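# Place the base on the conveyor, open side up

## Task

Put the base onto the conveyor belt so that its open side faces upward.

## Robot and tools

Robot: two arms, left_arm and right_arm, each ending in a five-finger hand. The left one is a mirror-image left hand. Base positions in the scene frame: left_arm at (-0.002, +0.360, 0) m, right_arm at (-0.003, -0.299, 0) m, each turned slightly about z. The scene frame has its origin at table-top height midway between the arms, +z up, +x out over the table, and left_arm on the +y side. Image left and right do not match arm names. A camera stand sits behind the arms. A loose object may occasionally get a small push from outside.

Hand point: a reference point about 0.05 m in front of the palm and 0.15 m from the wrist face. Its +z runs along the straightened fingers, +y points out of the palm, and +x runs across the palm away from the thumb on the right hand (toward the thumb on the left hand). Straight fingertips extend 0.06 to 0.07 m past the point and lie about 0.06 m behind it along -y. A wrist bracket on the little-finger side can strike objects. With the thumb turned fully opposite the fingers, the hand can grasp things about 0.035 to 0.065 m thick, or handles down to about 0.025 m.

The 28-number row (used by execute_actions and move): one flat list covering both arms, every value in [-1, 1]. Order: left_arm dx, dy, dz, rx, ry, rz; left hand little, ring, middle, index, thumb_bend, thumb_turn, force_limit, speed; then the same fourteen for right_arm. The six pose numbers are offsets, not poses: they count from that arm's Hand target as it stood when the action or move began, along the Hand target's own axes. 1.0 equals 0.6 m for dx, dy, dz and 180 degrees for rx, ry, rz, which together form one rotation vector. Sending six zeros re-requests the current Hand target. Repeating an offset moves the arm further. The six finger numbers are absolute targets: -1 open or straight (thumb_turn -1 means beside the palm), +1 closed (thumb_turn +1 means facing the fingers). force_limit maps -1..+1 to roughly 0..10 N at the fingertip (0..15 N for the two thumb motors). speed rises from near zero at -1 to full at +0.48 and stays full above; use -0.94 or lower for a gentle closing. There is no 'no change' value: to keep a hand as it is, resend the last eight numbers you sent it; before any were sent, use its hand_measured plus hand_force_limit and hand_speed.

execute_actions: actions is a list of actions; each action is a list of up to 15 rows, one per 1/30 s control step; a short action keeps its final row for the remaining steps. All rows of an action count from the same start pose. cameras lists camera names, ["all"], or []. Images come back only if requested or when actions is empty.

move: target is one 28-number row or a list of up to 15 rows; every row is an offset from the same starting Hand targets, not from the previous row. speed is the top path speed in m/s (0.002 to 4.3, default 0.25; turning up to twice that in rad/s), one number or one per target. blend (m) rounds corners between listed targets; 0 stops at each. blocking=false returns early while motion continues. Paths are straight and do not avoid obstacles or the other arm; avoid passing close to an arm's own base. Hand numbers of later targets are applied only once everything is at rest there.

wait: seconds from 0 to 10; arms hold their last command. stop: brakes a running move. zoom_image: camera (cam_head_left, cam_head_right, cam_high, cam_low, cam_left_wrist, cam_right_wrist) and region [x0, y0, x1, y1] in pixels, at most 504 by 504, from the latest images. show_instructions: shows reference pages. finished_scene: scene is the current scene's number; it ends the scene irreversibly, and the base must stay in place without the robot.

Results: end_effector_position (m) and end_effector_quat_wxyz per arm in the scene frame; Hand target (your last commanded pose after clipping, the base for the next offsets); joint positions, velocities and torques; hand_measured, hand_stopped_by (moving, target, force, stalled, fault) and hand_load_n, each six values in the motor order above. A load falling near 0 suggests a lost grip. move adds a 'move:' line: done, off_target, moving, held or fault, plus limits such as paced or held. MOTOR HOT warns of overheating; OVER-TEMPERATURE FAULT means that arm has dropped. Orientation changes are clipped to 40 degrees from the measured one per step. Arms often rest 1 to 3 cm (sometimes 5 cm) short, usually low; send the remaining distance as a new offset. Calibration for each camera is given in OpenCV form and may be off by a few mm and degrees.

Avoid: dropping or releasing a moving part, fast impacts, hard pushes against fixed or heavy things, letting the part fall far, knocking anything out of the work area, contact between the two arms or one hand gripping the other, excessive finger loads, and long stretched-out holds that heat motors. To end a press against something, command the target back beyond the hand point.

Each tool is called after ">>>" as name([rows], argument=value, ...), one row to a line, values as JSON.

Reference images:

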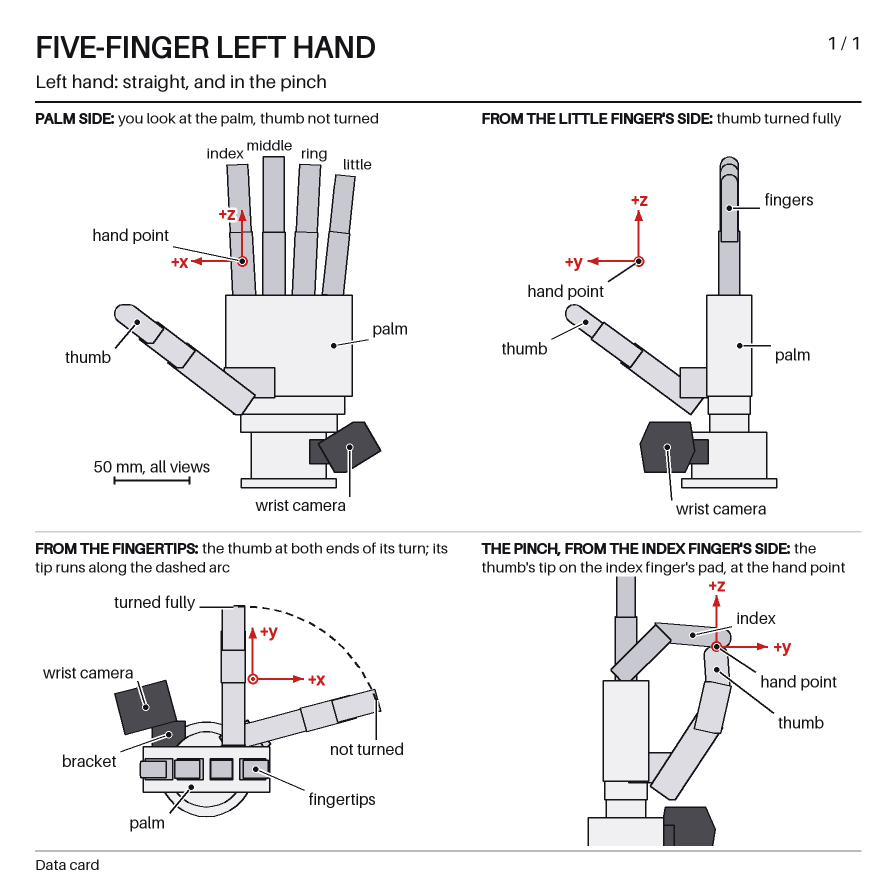

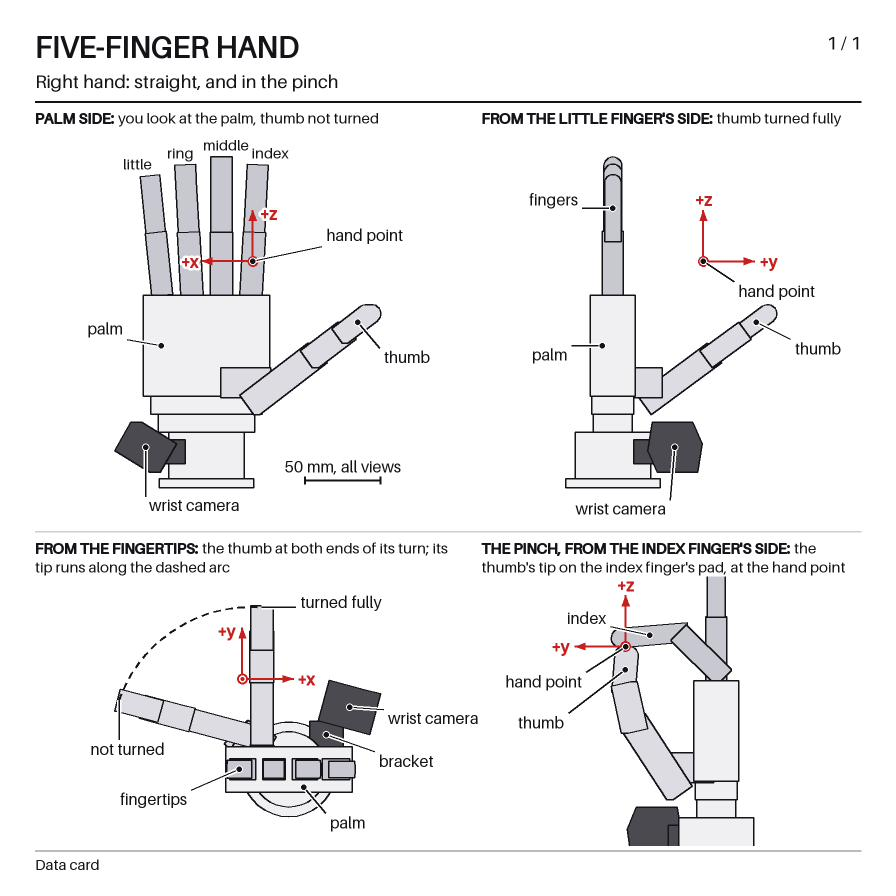

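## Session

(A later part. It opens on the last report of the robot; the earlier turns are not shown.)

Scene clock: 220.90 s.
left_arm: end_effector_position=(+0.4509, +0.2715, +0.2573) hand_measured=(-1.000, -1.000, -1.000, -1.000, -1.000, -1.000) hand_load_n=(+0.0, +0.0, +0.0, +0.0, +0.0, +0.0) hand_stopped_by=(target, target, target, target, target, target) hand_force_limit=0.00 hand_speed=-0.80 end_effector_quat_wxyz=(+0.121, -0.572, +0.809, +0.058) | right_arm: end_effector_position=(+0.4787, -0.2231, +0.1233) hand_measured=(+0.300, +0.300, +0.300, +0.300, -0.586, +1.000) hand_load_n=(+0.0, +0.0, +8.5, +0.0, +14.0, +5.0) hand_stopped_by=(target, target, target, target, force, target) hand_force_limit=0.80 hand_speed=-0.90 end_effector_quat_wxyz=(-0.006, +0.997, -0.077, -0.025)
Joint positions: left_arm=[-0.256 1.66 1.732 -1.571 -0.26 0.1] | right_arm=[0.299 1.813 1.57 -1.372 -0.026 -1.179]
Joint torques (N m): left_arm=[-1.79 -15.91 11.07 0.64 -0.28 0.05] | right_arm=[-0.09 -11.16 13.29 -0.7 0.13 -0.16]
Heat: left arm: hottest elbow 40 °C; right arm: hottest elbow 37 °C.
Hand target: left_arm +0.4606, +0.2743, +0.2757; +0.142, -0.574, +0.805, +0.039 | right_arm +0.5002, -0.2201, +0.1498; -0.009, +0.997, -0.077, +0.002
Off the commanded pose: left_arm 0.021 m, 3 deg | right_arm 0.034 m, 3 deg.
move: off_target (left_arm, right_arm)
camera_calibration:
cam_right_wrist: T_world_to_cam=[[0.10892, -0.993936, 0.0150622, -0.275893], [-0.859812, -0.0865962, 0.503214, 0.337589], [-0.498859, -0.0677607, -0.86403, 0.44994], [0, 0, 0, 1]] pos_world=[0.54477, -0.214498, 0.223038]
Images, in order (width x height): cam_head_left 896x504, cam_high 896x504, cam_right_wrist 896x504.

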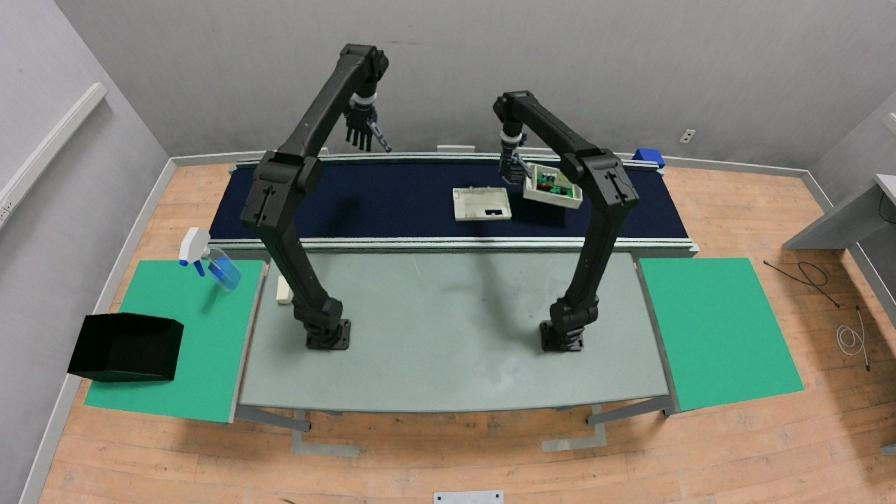

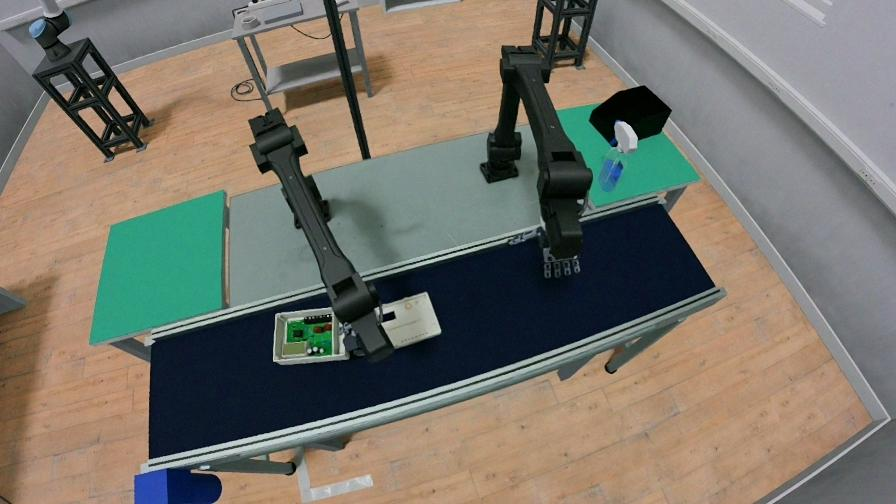

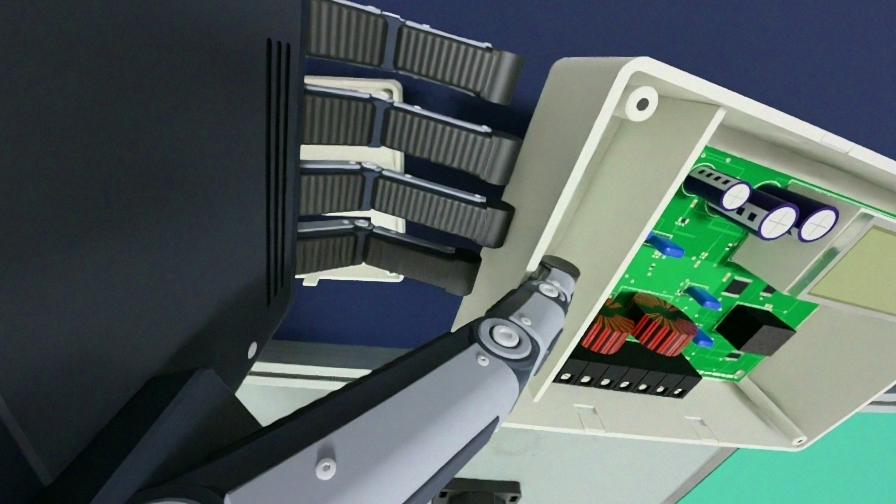

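>>> move([
  [0, 0, 0, 0, 0, 0, -1, -1, -1, -1, -1, -1, 0, -0.8, 0.018, 0.1153, -0.002, 0, 0, 0, 0.3, 0.3, 0.3, 0.3, 0.3, 1, 0.8, -0.9],
  [0, 0, 0, 0, 0, 0, -1, -1, -1, -1, -1, -1, 0, -0.8, 0.018, 0.1153, 0.073, 0, 0, 0, 0.3, 0.3, 0.3, 0.3, 0.3, 1, 0.8, -0.9],
], speed=[0.1, 0.06], cameras=["cam_right_wrist", "cam_high", "cam_low"])

>>> zoom_image(camera="cam_high", region=[160, 220, 440, 420])

>>> zoom_image(camera="cam_low", region=[380, 180, 520, 270])

Scene clock: 230.80 s.
left_arm: end_effector_position=(+0.4509, +0.2715, +0.2573) hand_measured=(-1.000, -1.000, -1.000, -1.000, -1.000, -1.000) hand_load_n=(+0.0, +0.0, +0.0, +0.0, +0.0, +0.0) hand_stopped_by=(target, target, target, target, target, target) hand_force_limit=0.00 hand_speed=-0.80 end_effector_quat_wxyz=(+0.121, -0.572, +0.809, +0.058) | right_arm: end_effector_position=(+0.4990, -0.2898, +0.1007) hand_measured=(+0.300, +0.300, +0.300, +0.300, -0.586, +1.000) hand_load_n=(+0.0, +0.0, +8.5, +0.5, +14.0, +5.5) hand_stopped_by=(target, target, target, target, force, target) hand_force_limit=0.80 hand_speed=-0.90 end_effector_quat_wxyz=(-0.014, +0.997, -0.079, -0.002)
Joint positions: left_arm=[-0.256 1.66 1.732 -1.571 -0.26 0.1] | right_arm=[0.17 1.816 1.521 -1.274 -0.028 -1.303]
Joint torques (N m): left_arm=[-1.79 -15.91 11.07 0.62 -0.28 0.05] | right_arm=[0.38 -11.28 7.87 0.29 0.15 -0.16]
Heat: left arm: hottest elbow 40 °C; right arm: hottest elbow 36 °C.
Hand target: left_arm +0.4606, +0.2743, +0.2757; +0.142, -0.574, +0.805, +0.039 | right_arm +0.5004, -0.2894, +0.1048; -0.009, +0.997, -0.077, +0.002
Off the commanded pose: left_arm 0.021 m, 3 deg | right_arm 0.004 m, 1 deg.
move: off_target (left_arm)
camera_calibration:
cam_right_wrist: T_world_to_cam=[[0.103719, -0.994578, 0.00758467, -0.34096], [-0.883279, -0.088601, 0.460399, 0.376036], [-0.457231, -0.0544514, -0.88768, 0.421521], [0, 0, 0, 1]] pos_world=[0.560241, -0.282842, 0.203635]
Images, in order (width x height): cam_high 896x504, cam_low 896x504, cam_right_wrist 896x504.

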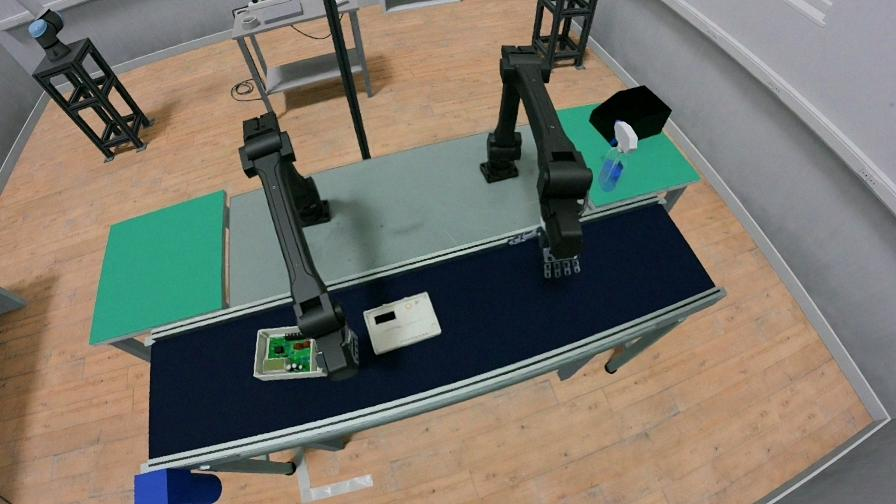

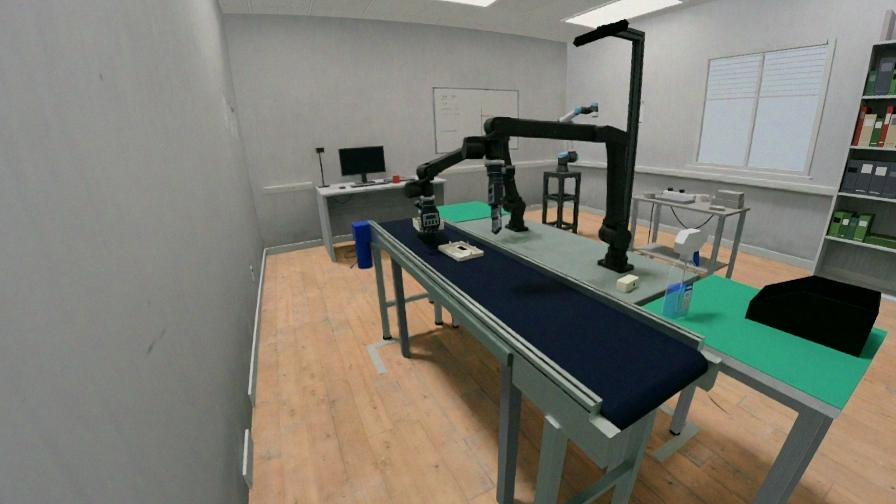

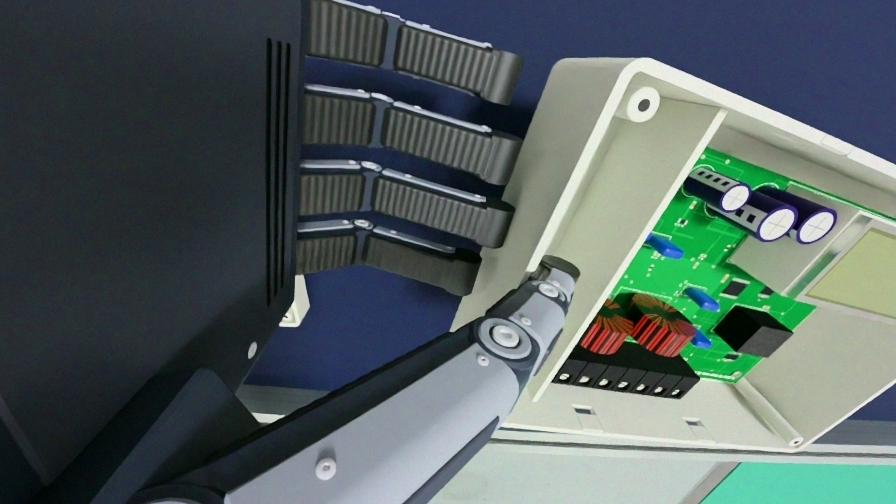

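Scaled by 1.800 from the camera's 896x504 image, which has a finer 1280x720 frame.

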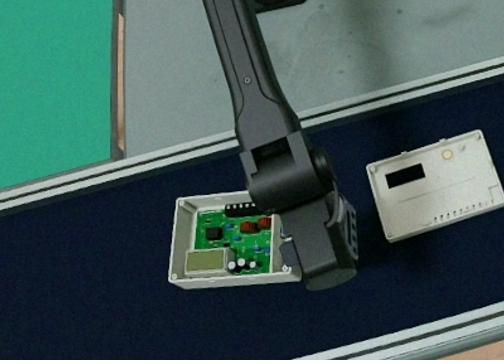

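Scaled by 3.600 from the camera's 896x504 image, which has a finer 1280x720 frame.

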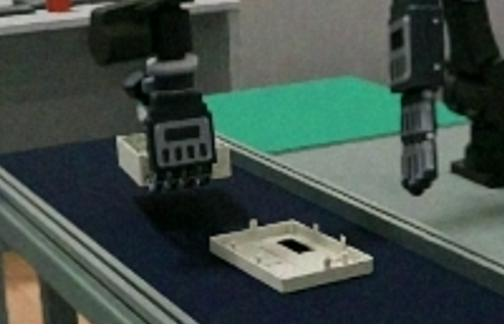

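>>> move([
  [0, 0, 0, 0, 0, 0, -1, -1, -1, -1, -1, -1, 0, -0.8, 0, 0, 0.055, -0.02, 0, 0, 0.3, 0.3, 0.3, 0.3, 0.3, 1, 0.8, -0.9],
], speed=[0.06], cameras=["cam_right_wrist", "cam_low"])

>>> zoom_image(camera="cam_low", region=[380, 180, 520, 270])

Scene clock: 236.77 s.
left_arm: end_effector_position=(+0.4509, +0.2715, +0.2573) hand_measured=(-1.000, -1.000, -1.000, -1.000, -1.000, -1.000) hand_load_n=(+0.0, +0.0, +0.5, +0.0, +0.0, +0.5) hand_stopped_by=(target, target, target, target, target, target) hand_force_limit=0.00 hand_speed=-0.80 end_effector_quat_wxyz=(+0.121, -0.572, +0.809, +0.058) | right_arm: end_effector_position=(+0.4989, -0.2946, +0.0651) hand_measured=(+0.300, +0.300, +0.300, +0.300, -0.586, +1.000) hand_load_n=(+0.5, +0.0, +8.5, +0.0, +14.0, +5.5) hand_stopped_by=(target, target, target, target, force, target) hand_force_limit=0.80 hand_speed=-0.90 end_effector_quat_wxyz=(+0.012, +0.997, -0.077, -0.008)
Joint positions: left_arm=[-0.256 1.66 1.732 -1.571 -0.26 0.1] | right_arm=[0.18 1.862 1.479 -1.208 0.021 -1.299]
Joint torques (N m): left_arm=[-1.85 -15.91 11.07 0.64 -0.28 0.05] | right_arm=[1.61 -11.75 7.72 0.23 0.54 -0.01]
Heat: left arm: hottest elbow 40 °C; right arm: hottest elbow 36 °C.
Hand target: left_arm +0.4606, +0.2743, +0.2757; +0.142, -0.574, +0.805, +0.039 | right_arm +0.5006, -0.2888, +0.0718; +0.022, +0.997, -0.077, -0.001
Off the commanded pose: left_arm 0.021 m, 3 deg | right_arm 0.009 m, 1 deg.
move: off_target (left_arm)
camera_calibration:
cam_right_wrist: T_world_to_cam=[[0.109208, -0.992393, 0.0568275, -0.35065], [-0.875484, -0.0689533, 0.478303, 0.392632], [-0.470746, -0.101986, -0.876354, 0.381615], [0, 0, 0, 1]] pos_world=[0.56168, -0.28199, 0.16656]
Images, in order (width x height): cam_low 896x504, cam_right_wrist 896x504.

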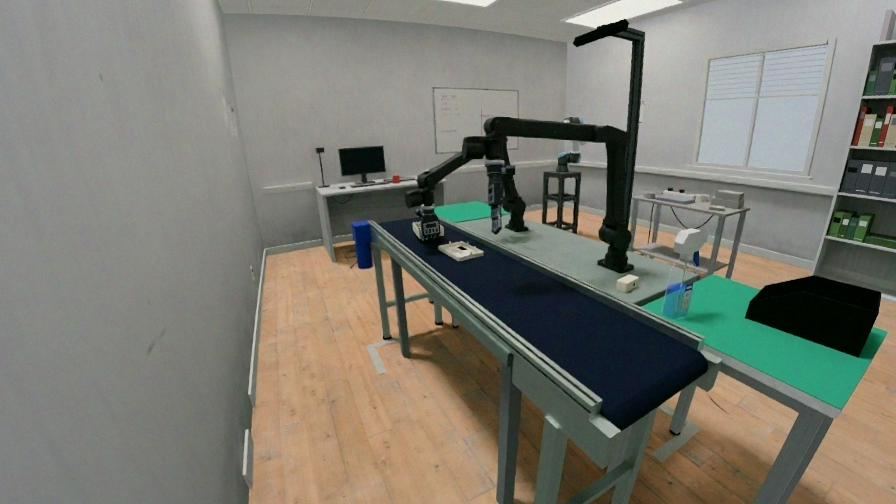

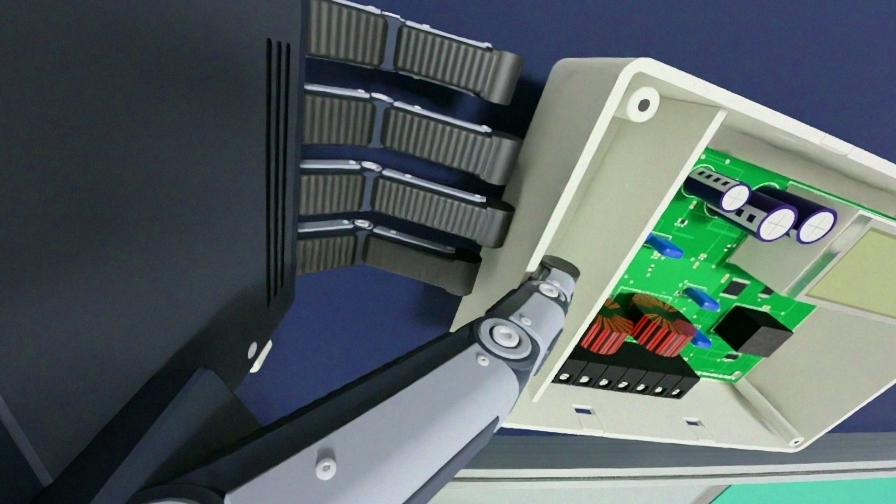

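Scaled by 3.600 from the camera's 896x504 image, which has a finer 1280x720 frame.

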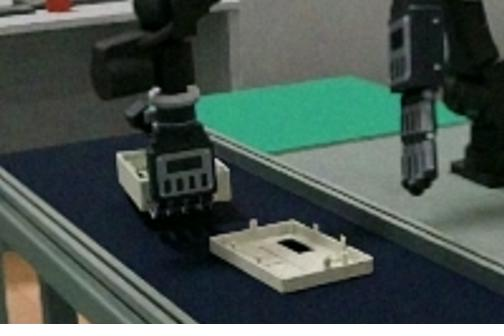

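>>> move([
  [0, 0, 0, 0, 0, 0, -1, -1, -1, -1, -1, -1, 0, -0.8, 0, 0, 0.022, 0, 0, 0, 0.3, 0.3, 0.3, 0.3, 0.3, 1, 0.8, -0.9],
], speed=[0.04], cameras=["cam_right_wrist"])

Scene clock: 239.73 s.
left_arm: end_effector_position=(+0.4509, +0.2715, +0.2573) hand_measured=(-1.000, -1.000, -1.000, -1.000, -1.000, -1.000) hand_load_n=(+0.0, +0.0, +0.0, +0.0, +0.0, +0.0) hand_stopped_by=(target, target, target, target, target, target) hand_force_limit=0.00 hand_speed=-0.80 end_effector_quat_wxyz=(+0.121, -0.572, +0.809, +0.058) | right_arm: end_effector_position=(+0.4993, -0.2963, +0.0534) hand_measured=(+0.300, +0.300, +0.300, +0.300, -0.586, +1.000) hand_load_n=(+0.0, +0.0, +9.0, +0.0, +14.0, +5.5) hand_stopped_by=(target, target, target, target, force, target) hand_force_limit=0.80 hand_speed=-0.90 end_effector_quat_wxyz=(+0.013, +0.997, -0.079, -0.006)
Joint positions: left_arm=[-0.256 1.66 1.732 -1.571 -0.26 0.1] | right_arm=[0.176 1.873 1.463 -1.177 0.023 -1.297]
Joint torques (N m): left_arm=[-1.79 -15.85 11.07 0.64 -0.28 0.05] | right_arm=[1.55 -11.63 7.51 0.23 0.53 -0.02]
Heat: left arm: hottest elbow 40 °C; right arm: hottest elbow 36 °C.
Hand target: left_arm +0.4606, +0.2743, +0.2757; +0.142, -0.574, +0.805, +0.039 | right_arm +0.5005, -0.2894, +0.0586; +0.022, +0.997, -0.077, -0.001
Off the commanded pose: left_arm 0.021 m, 3 deg | right_arm 0.009 m, 1 deg.
move: off_target (left_arm)
camera_calibration:
cam_right_wrist: T_world_to_cam=[[0.104478, -0.992811, 0.0584073, -0.349603], [-0.877318, -0.0643456, 0.475577, 0.400844], [-0.468399, -0.100929, -0.877733, 0.370587], [0, 0, 0, 1]] pos_world=[0.561776, -0.283894, 0.155064]
Images, in order (width x height): cam_right_wrist 896x504.

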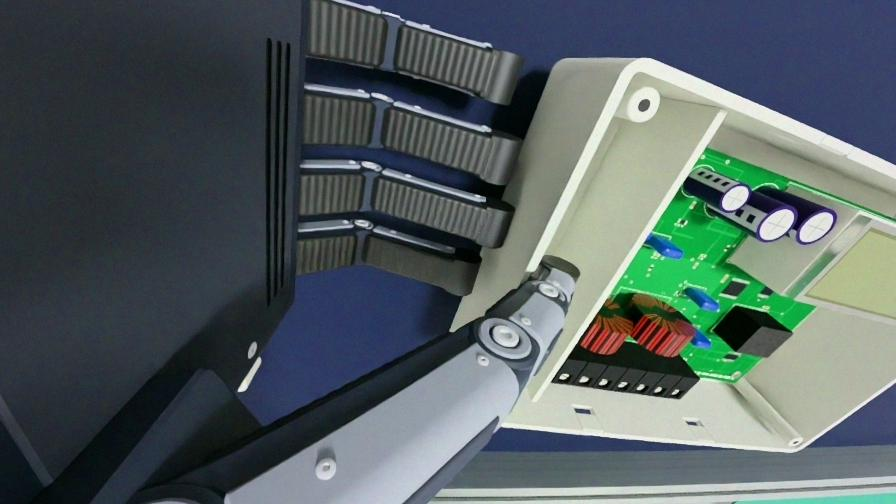

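>>> move([
  [0, 0, 0, 0, 0, 0, -1, -1, -1, -1, -1, -1, 0, -0.8, 0, 0, 0.018, 0, 0, 0, 0.3, 0.3, 0.3, 0.3, 0.3, 1, 0.8, -0.9],
], speed=[0.03], cameras=["cam_right_wrist"])

Scene clock: 242.37 s.
left_arm: end_effector_position=(+0.4509, +0.2715, +0.2573) hand_measured=(-1.000, -1.000, -1.000, -1.000, -1.000, -1.000) hand_load_n=(+0.0, +0.0, +0.0, +0.0, +0.0, +0.0) hand_stopped_by=(target, target, target, target, target, target) hand_force_limit=0.00 hand_speed=-0.80 end_effector_quat_wxyz=(+0.121, -0.572, +0.809, +0.058) | right_arm: end_effector_position=(+0.4991, -0.2963, +0.0429) hand_measured=(+0.300, +0.300, +0.300, +0.300, -0.586, +1.000) hand_load_n=(+0.0, +0.0, +9.0, +0.0, +13.5, +5.5) hand_stopped_by=(target, target, target, target, force, target) hand_force_limit=0.80 hand_speed=-0.90 end_effector_quat_wxyz=(+0.013, +0.997, -0.079, -0.006)
Joint positions: left_arm=[-0.256 1.66 1.732 -1.571 -0.26 0.1] | right_arm=[0.176 1.883 1.449 -1.153 0.023 -1.297]
Joint torques (N m): left_arm=[-1.79 -15.91 11.07 0.64 -0.28 0.06] | right_arm=[1.49 -11.69 7.42 0.24 0.51 -0.03]
Heat: left arm: hottest elbow 40 °C; right arm: hottest elbow 35 °C.
Hand target: left_arm +0.4606, +0.2743, +0.2757; +0.142, -0.574, +0.805, +0.039 | right_arm +0.5004, -0.2899, +0.0478; +0.022, +0.997, -0.077, -0.001
Off the commanded pose: left_arm 0.021 m, 3 deg | right_arm 0.008 m, 1 deg.
move: off_target (left_arm)
camera_calibration:
cam_right_wrist: T_world_to_cam=[[0.104478, -0.992811, 0.0584073, -0.349079], [-0.877318, -0.0643456, 0.475577, 0.405743], [-0.468399, -0.100929, -0.877733, 0.361314], [0, 0, 0, 1]] pos_world=[0.561676, -0.283994, 0.144564]
Images, in order (width x height): cam_right_wrist 896x504.

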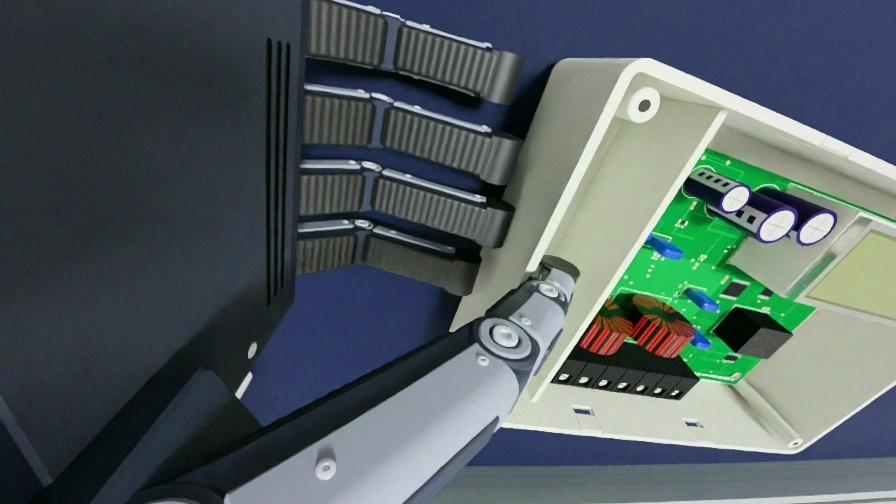

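>>> move([
  [0, 0, 0, 0, 0, 0, -1, -1, -1, -1, -1, -1, 0, -0.8, 0, 0, 0.017, 0, 0, 0, 0.3, 0.3, 0.3, 0.3, 0.3, 1, 0.8, -0.9],
], speed=[0.03], cameras=["cam_right_wrist", "cam_low"])

>>> zoom_image(camera="cam_low", region=[380, 180, 520, 270])

Scene clock: 245.40 s.
left_arm: end_effector_position=(+0.4509, +0.2715, +0.2573) hand_measured=(-1.000, -1.000, -1.000, -1.000, -1.000, -1.000) hand_load_n=(+0.0, +0.0, +0.0, +0.0, +0.0, +0.0) hand_stopped_by=(target, target, target, target, target, target) hand_force_limit=0.00 hand_speed=-0.80 end_effector_quat_wxyz=(+0.121, -0.572, +0.809, +0.058) | right_arm: end_effector_position=(+0.4983, -0.2958, +0.0384) hand_measured=(+0.300, +0.300, +0.300, +0.300, -0.586, +1.000) hand_load_n=(+0.0, +0.0, +5.0, +0.0, +8.5, +3.5) hand_stopped_by=(target, target, target, target, force, target) hand_force_limit=0.80 hand_speed=-0.90 end_effector_quat_wxyz=(+0.015, +0.997, -0.078, -0.006)
Joint positions: left_arm=[-0.256 1.66 1.732 -1.571 -0.26 0.1] | right_arm=[0.18 1.886 1.439 -1.141 0.027 -1.297]
Joint torques (N m): left_arm=[-1.85 -15.91 11.07 0.64 -0.28 0.06] | right_arm=[1.44 -11.16 7.01 0.29 0.36 -0.04]
Heat: left arm: hottest elbow 40 °C; right arm: hottest elbow 35 °C.
Hand target: left_arm +0.4606, +0.2743, +0.2757; +0.142, -0.574, +0.805, +0.039 | right_arm +0.5004, -0.2903, +0.0376; +0.022, +0.997, -0.077, -0.001
Off the commanded pose: left_arm 0.021 m, 3 deg | right_arm 0.006 m, 1 deg.
move: off_target (left_arm)
camera_calibration:
cam_right_wrist: T_world_to_cam=[[0.107614, -0.992196, 0.0629816, -0.34972], [-0.877396, -0.064989, 0.475345, 0.407024], [-0.467542, -0.106414, -0.877542, 0.354868], [0, 0, 0, 1]] pos_world=[0.560671, -0.282776, 0.139961]
Images, in order (width x height): cam_low 896x504, cam_right_wrist 896x504.

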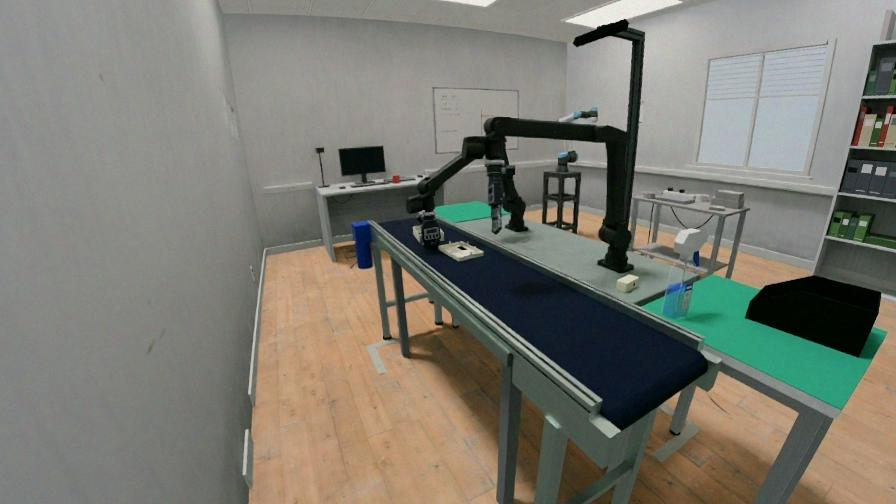

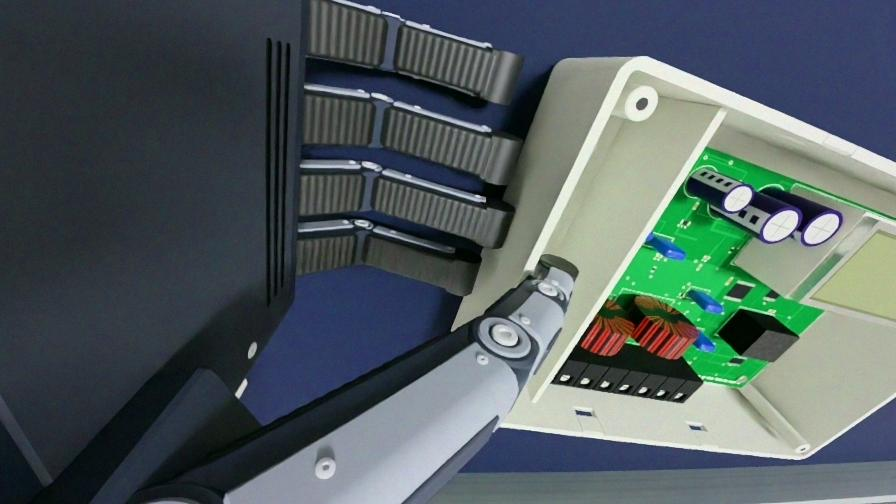

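Scaled by 3.600 from the camera's 896x504 image, which has a finer 1280x720 frame.

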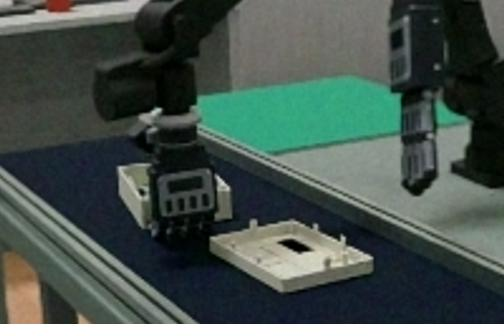

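>>> move([
  [0, 0, 0, 0, 0, 0, -1, -1, -1, -1, -1, -1, 0, -0.8, 0, 0, 0.012, 0, 0, 0, 0.3, 0.3, 0.3, 0.3, 0.3, 1, 0.8, -0.9],
], speed=[0.02], cameras=["cam_right_wrist", "cam_low"])

>>> zoom_image(camera="cam_low", region=[380, 180, 520, 270])

Scene clock: 248.43 s.
left_arm: end_effector_position=(+0.4509, +0.2715, +0.2573) hand_measured=(-1.000, -1.000, -1.000, -1.000, -1.000, -1.000) hand_load_n=(+0.0, +0.0, +0.0, +0.0, +0.0, +0.0) hand_stopped_by=(target, target, target, target, target, target) hand_force_limit=0.00 hand_speed=-0.80 end_effector_quat_wxyz=(+0.121, -0.572, +0.809, +0.058) | right_arm: end_effector_position=(+0.4988, -0.2962, +0.0378) hand_measured=(+0.300, +0.300, +0.300, +0.300, -0.586, +1.000) hand_load_n=(+0.0, +0.0, +4.0, +0.0, +10.5, +2.5) hand_stopped_by=(target, target, target, target, force, target) hand_force_limit=0.80 hand_speed=-0.90 end_effector_quat_wxyz=(+0.017, +0.996, -0.082, -0.003)
Joint positions: left_arm=[-0.256 1.66 1.732 -1.571 -0.26 0.1] | right_arm=[0.18 1.886 1.438 -1.135 0.032 -1.288]
Joint torques (N m): left_arm=[-1.79 -15.91 11.07 0.64 -0.28 0.05] | right_arm=[1.38 -10.64 6.53 0.58 0.23 -0.04]
Heat: left arm: hottest elbow 40 °C; right arm: hottest elbow 35 °C.
Hand target: left_arm +0.4606, +0.2743, +0.2757; +0.142, -0.574, +0.805, +0.039 | right_arm +0.5003, -0.2906, +0.0304; +0.022, +0.997, -0.077, -0.001
Off the commanded pose: left_arm 0.021 m, 3 deg | right_arm 0.009 m, 1 deg.
move: off_target (left_arm)
camera_calibration:
cam_right_wrist: T_world_to_cam=[[0.0981435, -0.992876, 0.0675623, -0.345751], [-0.88046, -0.0549866, 0.470921, 0.412425], [-0.463851, -0.105704, -0.879584, 0.35315], [0, 0, 0, 1]] pos_world=[0.560866, -0.283281, 0.139766]
Images, in order (width x height): cam_low 896x504, cam_right_wrist 896x504.

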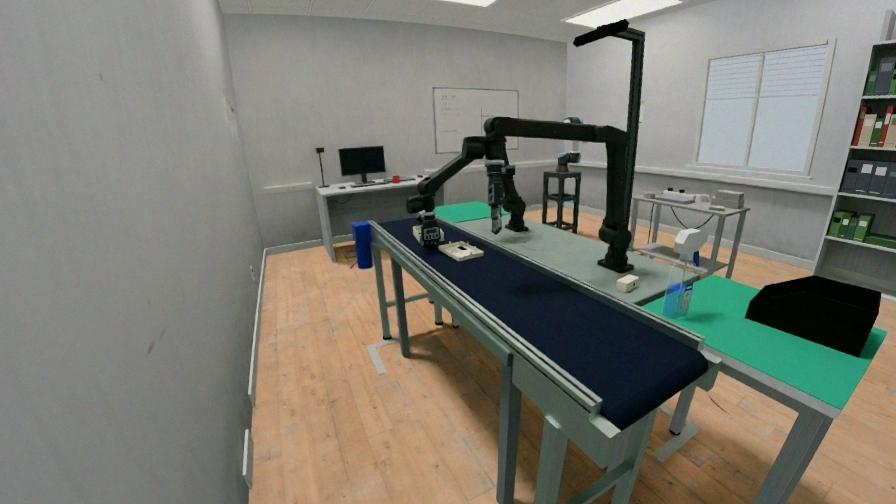

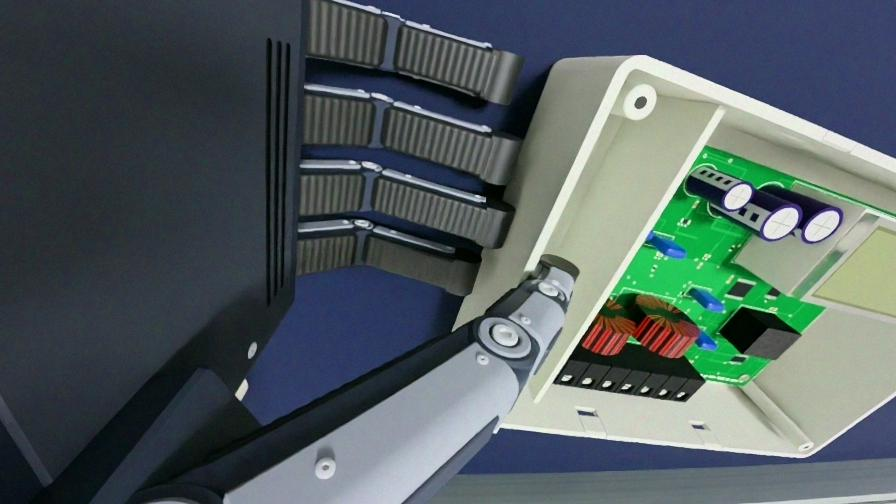

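Scaled by 3.600 from the camera's 896x504 image, which has a finer 1280x720 frame.

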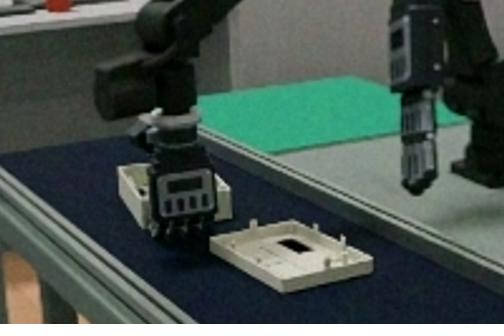

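>>> move([
  [0, 0, 0, 0, 0, 0, -1, -1, -1, -1, -1, -1, 0, -0.8, 0, 0, -0.006, 0, 0, 0, 0.3, 0.3, 0.3, 0.3, -0.8, 1, 0.8, -0.7],
], speed=[0.03], cameras=["cam_right_wrist", "cam_low"])

>>> zoom_image(camera="cam_low", region=[380, 180, 520, 270])

Scene clock: 252.27 s.
left_arm: end_effector_position=(+0.4509, +0.2715, +0.2573) hand_measured=(-1.000, -1.000, -1.000, -1.000, -1.000, -1.000) hand_load_n=(+0.0, +0.5, +0.0, +0.0, +0.0, +0.0) hand_stopped_by=(target, target, target, target, target, target) hand_force_limit=0.00 hand_speed=-0.80 end_effector_quat_wxyz=(+0.121, -0.572, +0.809, +0.058) | right_arm: end_effector_position=(+0.4988, -0.2960, +0.0380) hand_measured=(+0.300, +0.300, +0.300, +0.300, -0.800, +1.000) hand_load_n=(+0.0, +0.0, +0.0, +0.0, -0.5, +0.0) hand_stopped_by=(target, target, target, target, target, target) hand_force_limit=0.80 hand_speed=-0.70 end_effector_quat_wxyz=(+0.018, +0.996, -0.082, -0.002)
Joint positions: left_arm=[-0.256 1.66 1.732 -1.571 -0.26 0.1] | right_arm=[0.181 1.886 1.438 -1.135 0.035 -1.286]
Joint torques (N m): left_arm=[-1.79 -15.91 11.07 0.62 -0.28 0.05] | right_arm=[1.38 -10.87 6.89 0.18 0.14 -0.04]
Heat: left arm: hottest elbow 40 °C; right arm: hottest elbow 34 °C.
Hand target: left_arm +0.4606, +0.2743, +0.2757; +0.142, -0.574, +0.805, +0.039 | right_arm +0.5004, -0.2905, +0.0340; +0.022, +0.997, -0.077, -0.001
Off the commanded pose: left_arm 0.021 m, 3 deg | right_arm 0.007 m, 1 deg.
move: off_target (left_arm)
camera_calibration:
cam_right_wrist: T_world_to_cam=[[0.0981727, -0.99266, 0.0706334, -0.345628], [-0.880664, -0.0536035, 0.470699, 0.412854], [-0.463458, -0.108414, -0.879462, 0.352239], [0, 0, 0, 1]] pos_world=[0.560765, -0.282773, 0.139863]
Images, in order (width x height): cam_low 896x504, cam_right_wrist 896x504.

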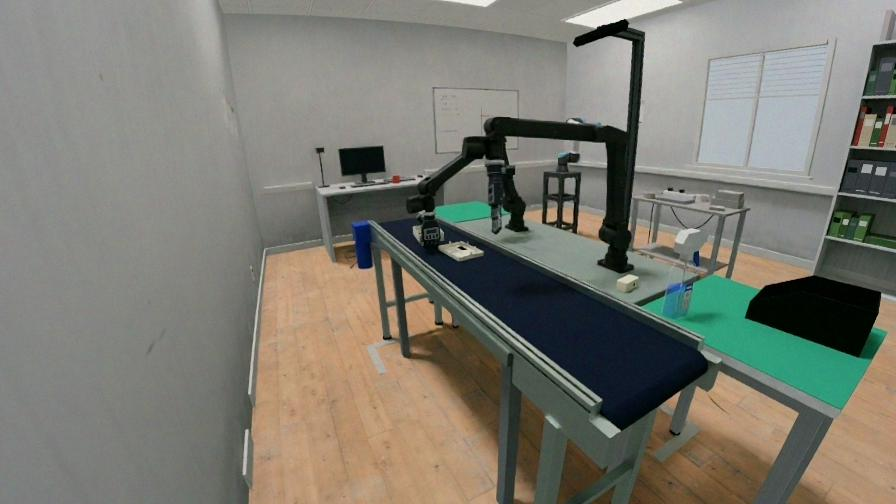

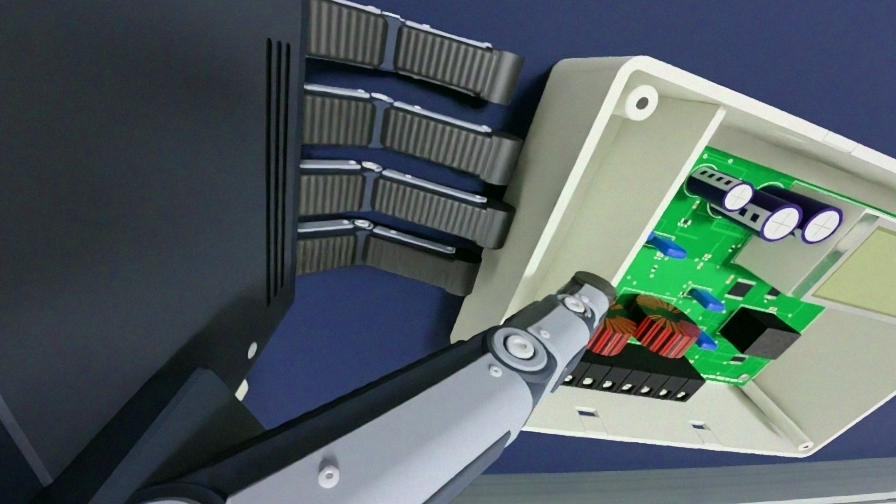

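Scaled by 3.600 from the camera's 896x504 image, which has a finer 1280x720 frame.

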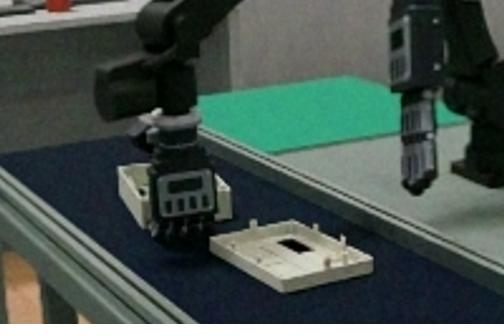

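>>> move([
  [0, 0, 0, 0, 0, 0, -1, -1, -1, -1, -1, -1, 0, -0.8, 0, -0.008, -0.03, 0, 0, 0, 0.3, 0.3, 0.3, 0.3, -0.8, 1, 0.8, -0.7],
  [0, 0, 0, 0, 0, 0, -1, -1, -1, -1, -1, -1, 0, -0.8, 0, -0.008, -0.18, 0, 0, 0, 0.3, 0.3, 0.3, 0.3, -0.8, 1, 0.8, -0.7],
], speed=[0.05, 0.12], cameras=["cam_right_wrist", "cam_low", "cam_high"])

>>> zoom_image(camera="cam_low", region=[380, 180, 520, 270])

Scene clock: 260.13 s.
left_arm: end_effector_position=(+0.4509, +0.2715, +0.2573) hand_measured=(-1.000, -1.000, -1.000, -1.000, -1.000, -1.000) hand_load_n=(+0.0, +0.0, +0.5, +0.0, +0.0, +0.0) hand_stopped_by=(target, target, target, target, target, target) hand_force_limit=0.00 hand_speed=-0.80 end_effector_quat_wxyz=(+0.121, -0.572, +0.809, +0.058) | right_arm: end_effector_position=(+0.4805, -0.2935, +0.1167) hand_measured=(+0.300, +0.300, +0.300, +0.300, -0.800, +1.000) hand_load_n=(+0.5, +0.0, +0.0, +0.0, +0.0, +0.0) hand_stopped_by=(target, target, target, target, target, target) hand_force_limit=0.80 hand_speed=-0.70 end_effector_quat_wxyz=(+0.026, +0.996, -0.079, -0.037)
Joint positions: left_arm=[-0.256 1.66 1.732 -1.571 -0.26 0.1] | right_arm=[0.19 1.819 1.547 -1.382 0.035 -1.282]
Joint torques (N m): left_arm=[-1.85 -15.91 11.07 0.62 -0.28 0.05] | right_arm=[1.61 -11.93 12 -0.4 0.11 -0.03]
Heat: left arm: hottest elbow 40 °C; right arm: hottest elbow 34 °C.
Hand target: left_arm +0.4606, +0.2743, +0.2757; +0.142, -0.574, +0.805, +0.039 | right_arm +0.5016, -0.2809, +0.1417; +0.022, +0.997, -0.077, -0.001
Off the commanded pose: left_arm 0.021 m, 3 deg | right_arm 0.035 m, 4 deg.
move: off_target (left_arm, right_arm)
camera_calibration:
cam_right_wrist: T_world_to_cam=[[0.10772, -0.991546, 0.072338, -0.351332], [-0.845426, -0.0530742, 0.531449, 0.335934], [-0.523117, -0.118404, -0.843996, 0.434885], [0, 0, 0, 1]] pos_world=[0.549348, -0.27904, 0.213924]
Images, in order (width x height): cam_high 896x504, cam_low 896x504, cam_right_wrist 896x504.

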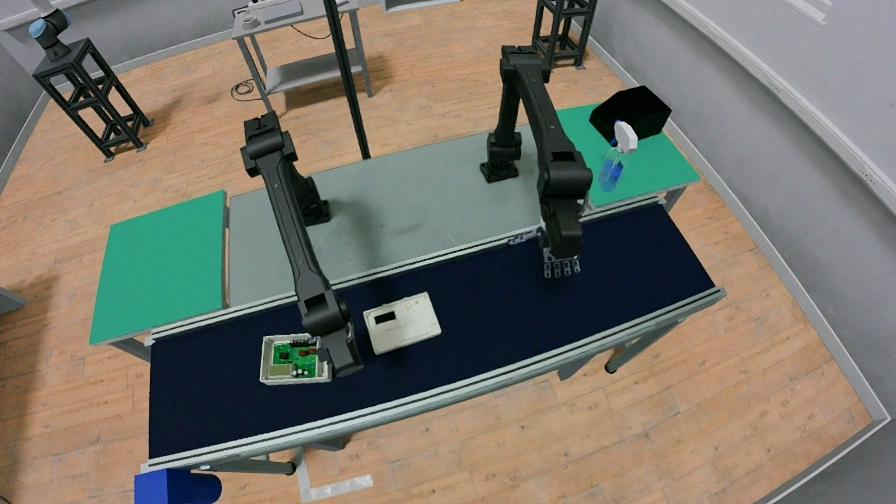

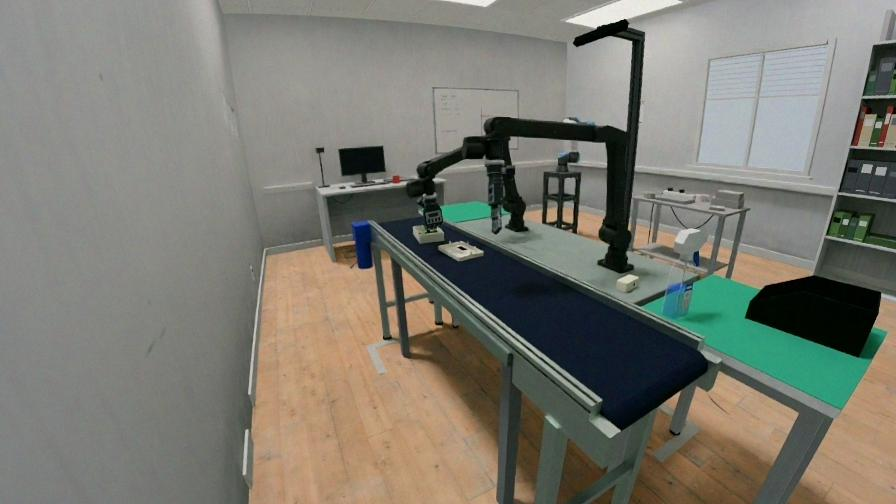

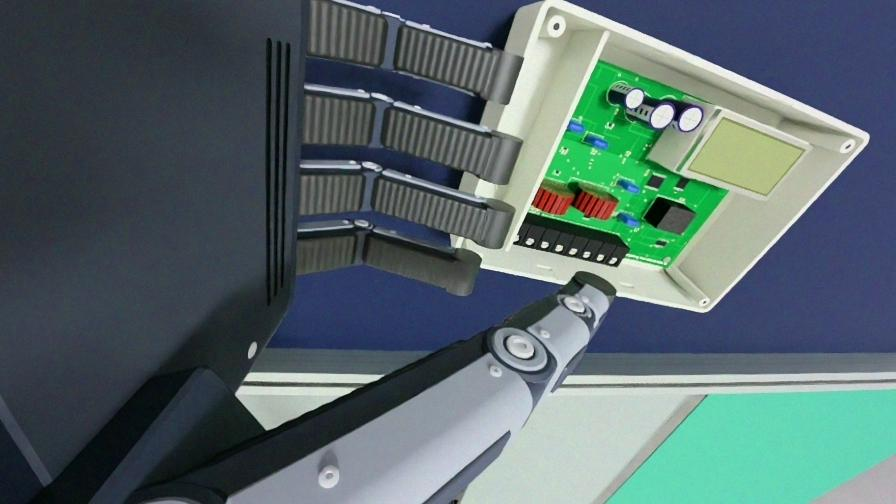

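Scaled by 3.600 from the camera's 896x504 image, which has a finer 1280x720 frame.

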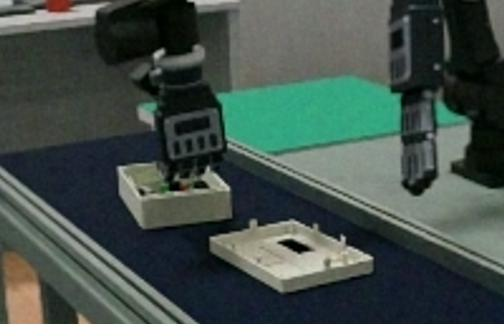

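Base rests flat on the belt, open side up, hand clear.

>>> finished_scene(scene=2)

The scene is finished: the task was done.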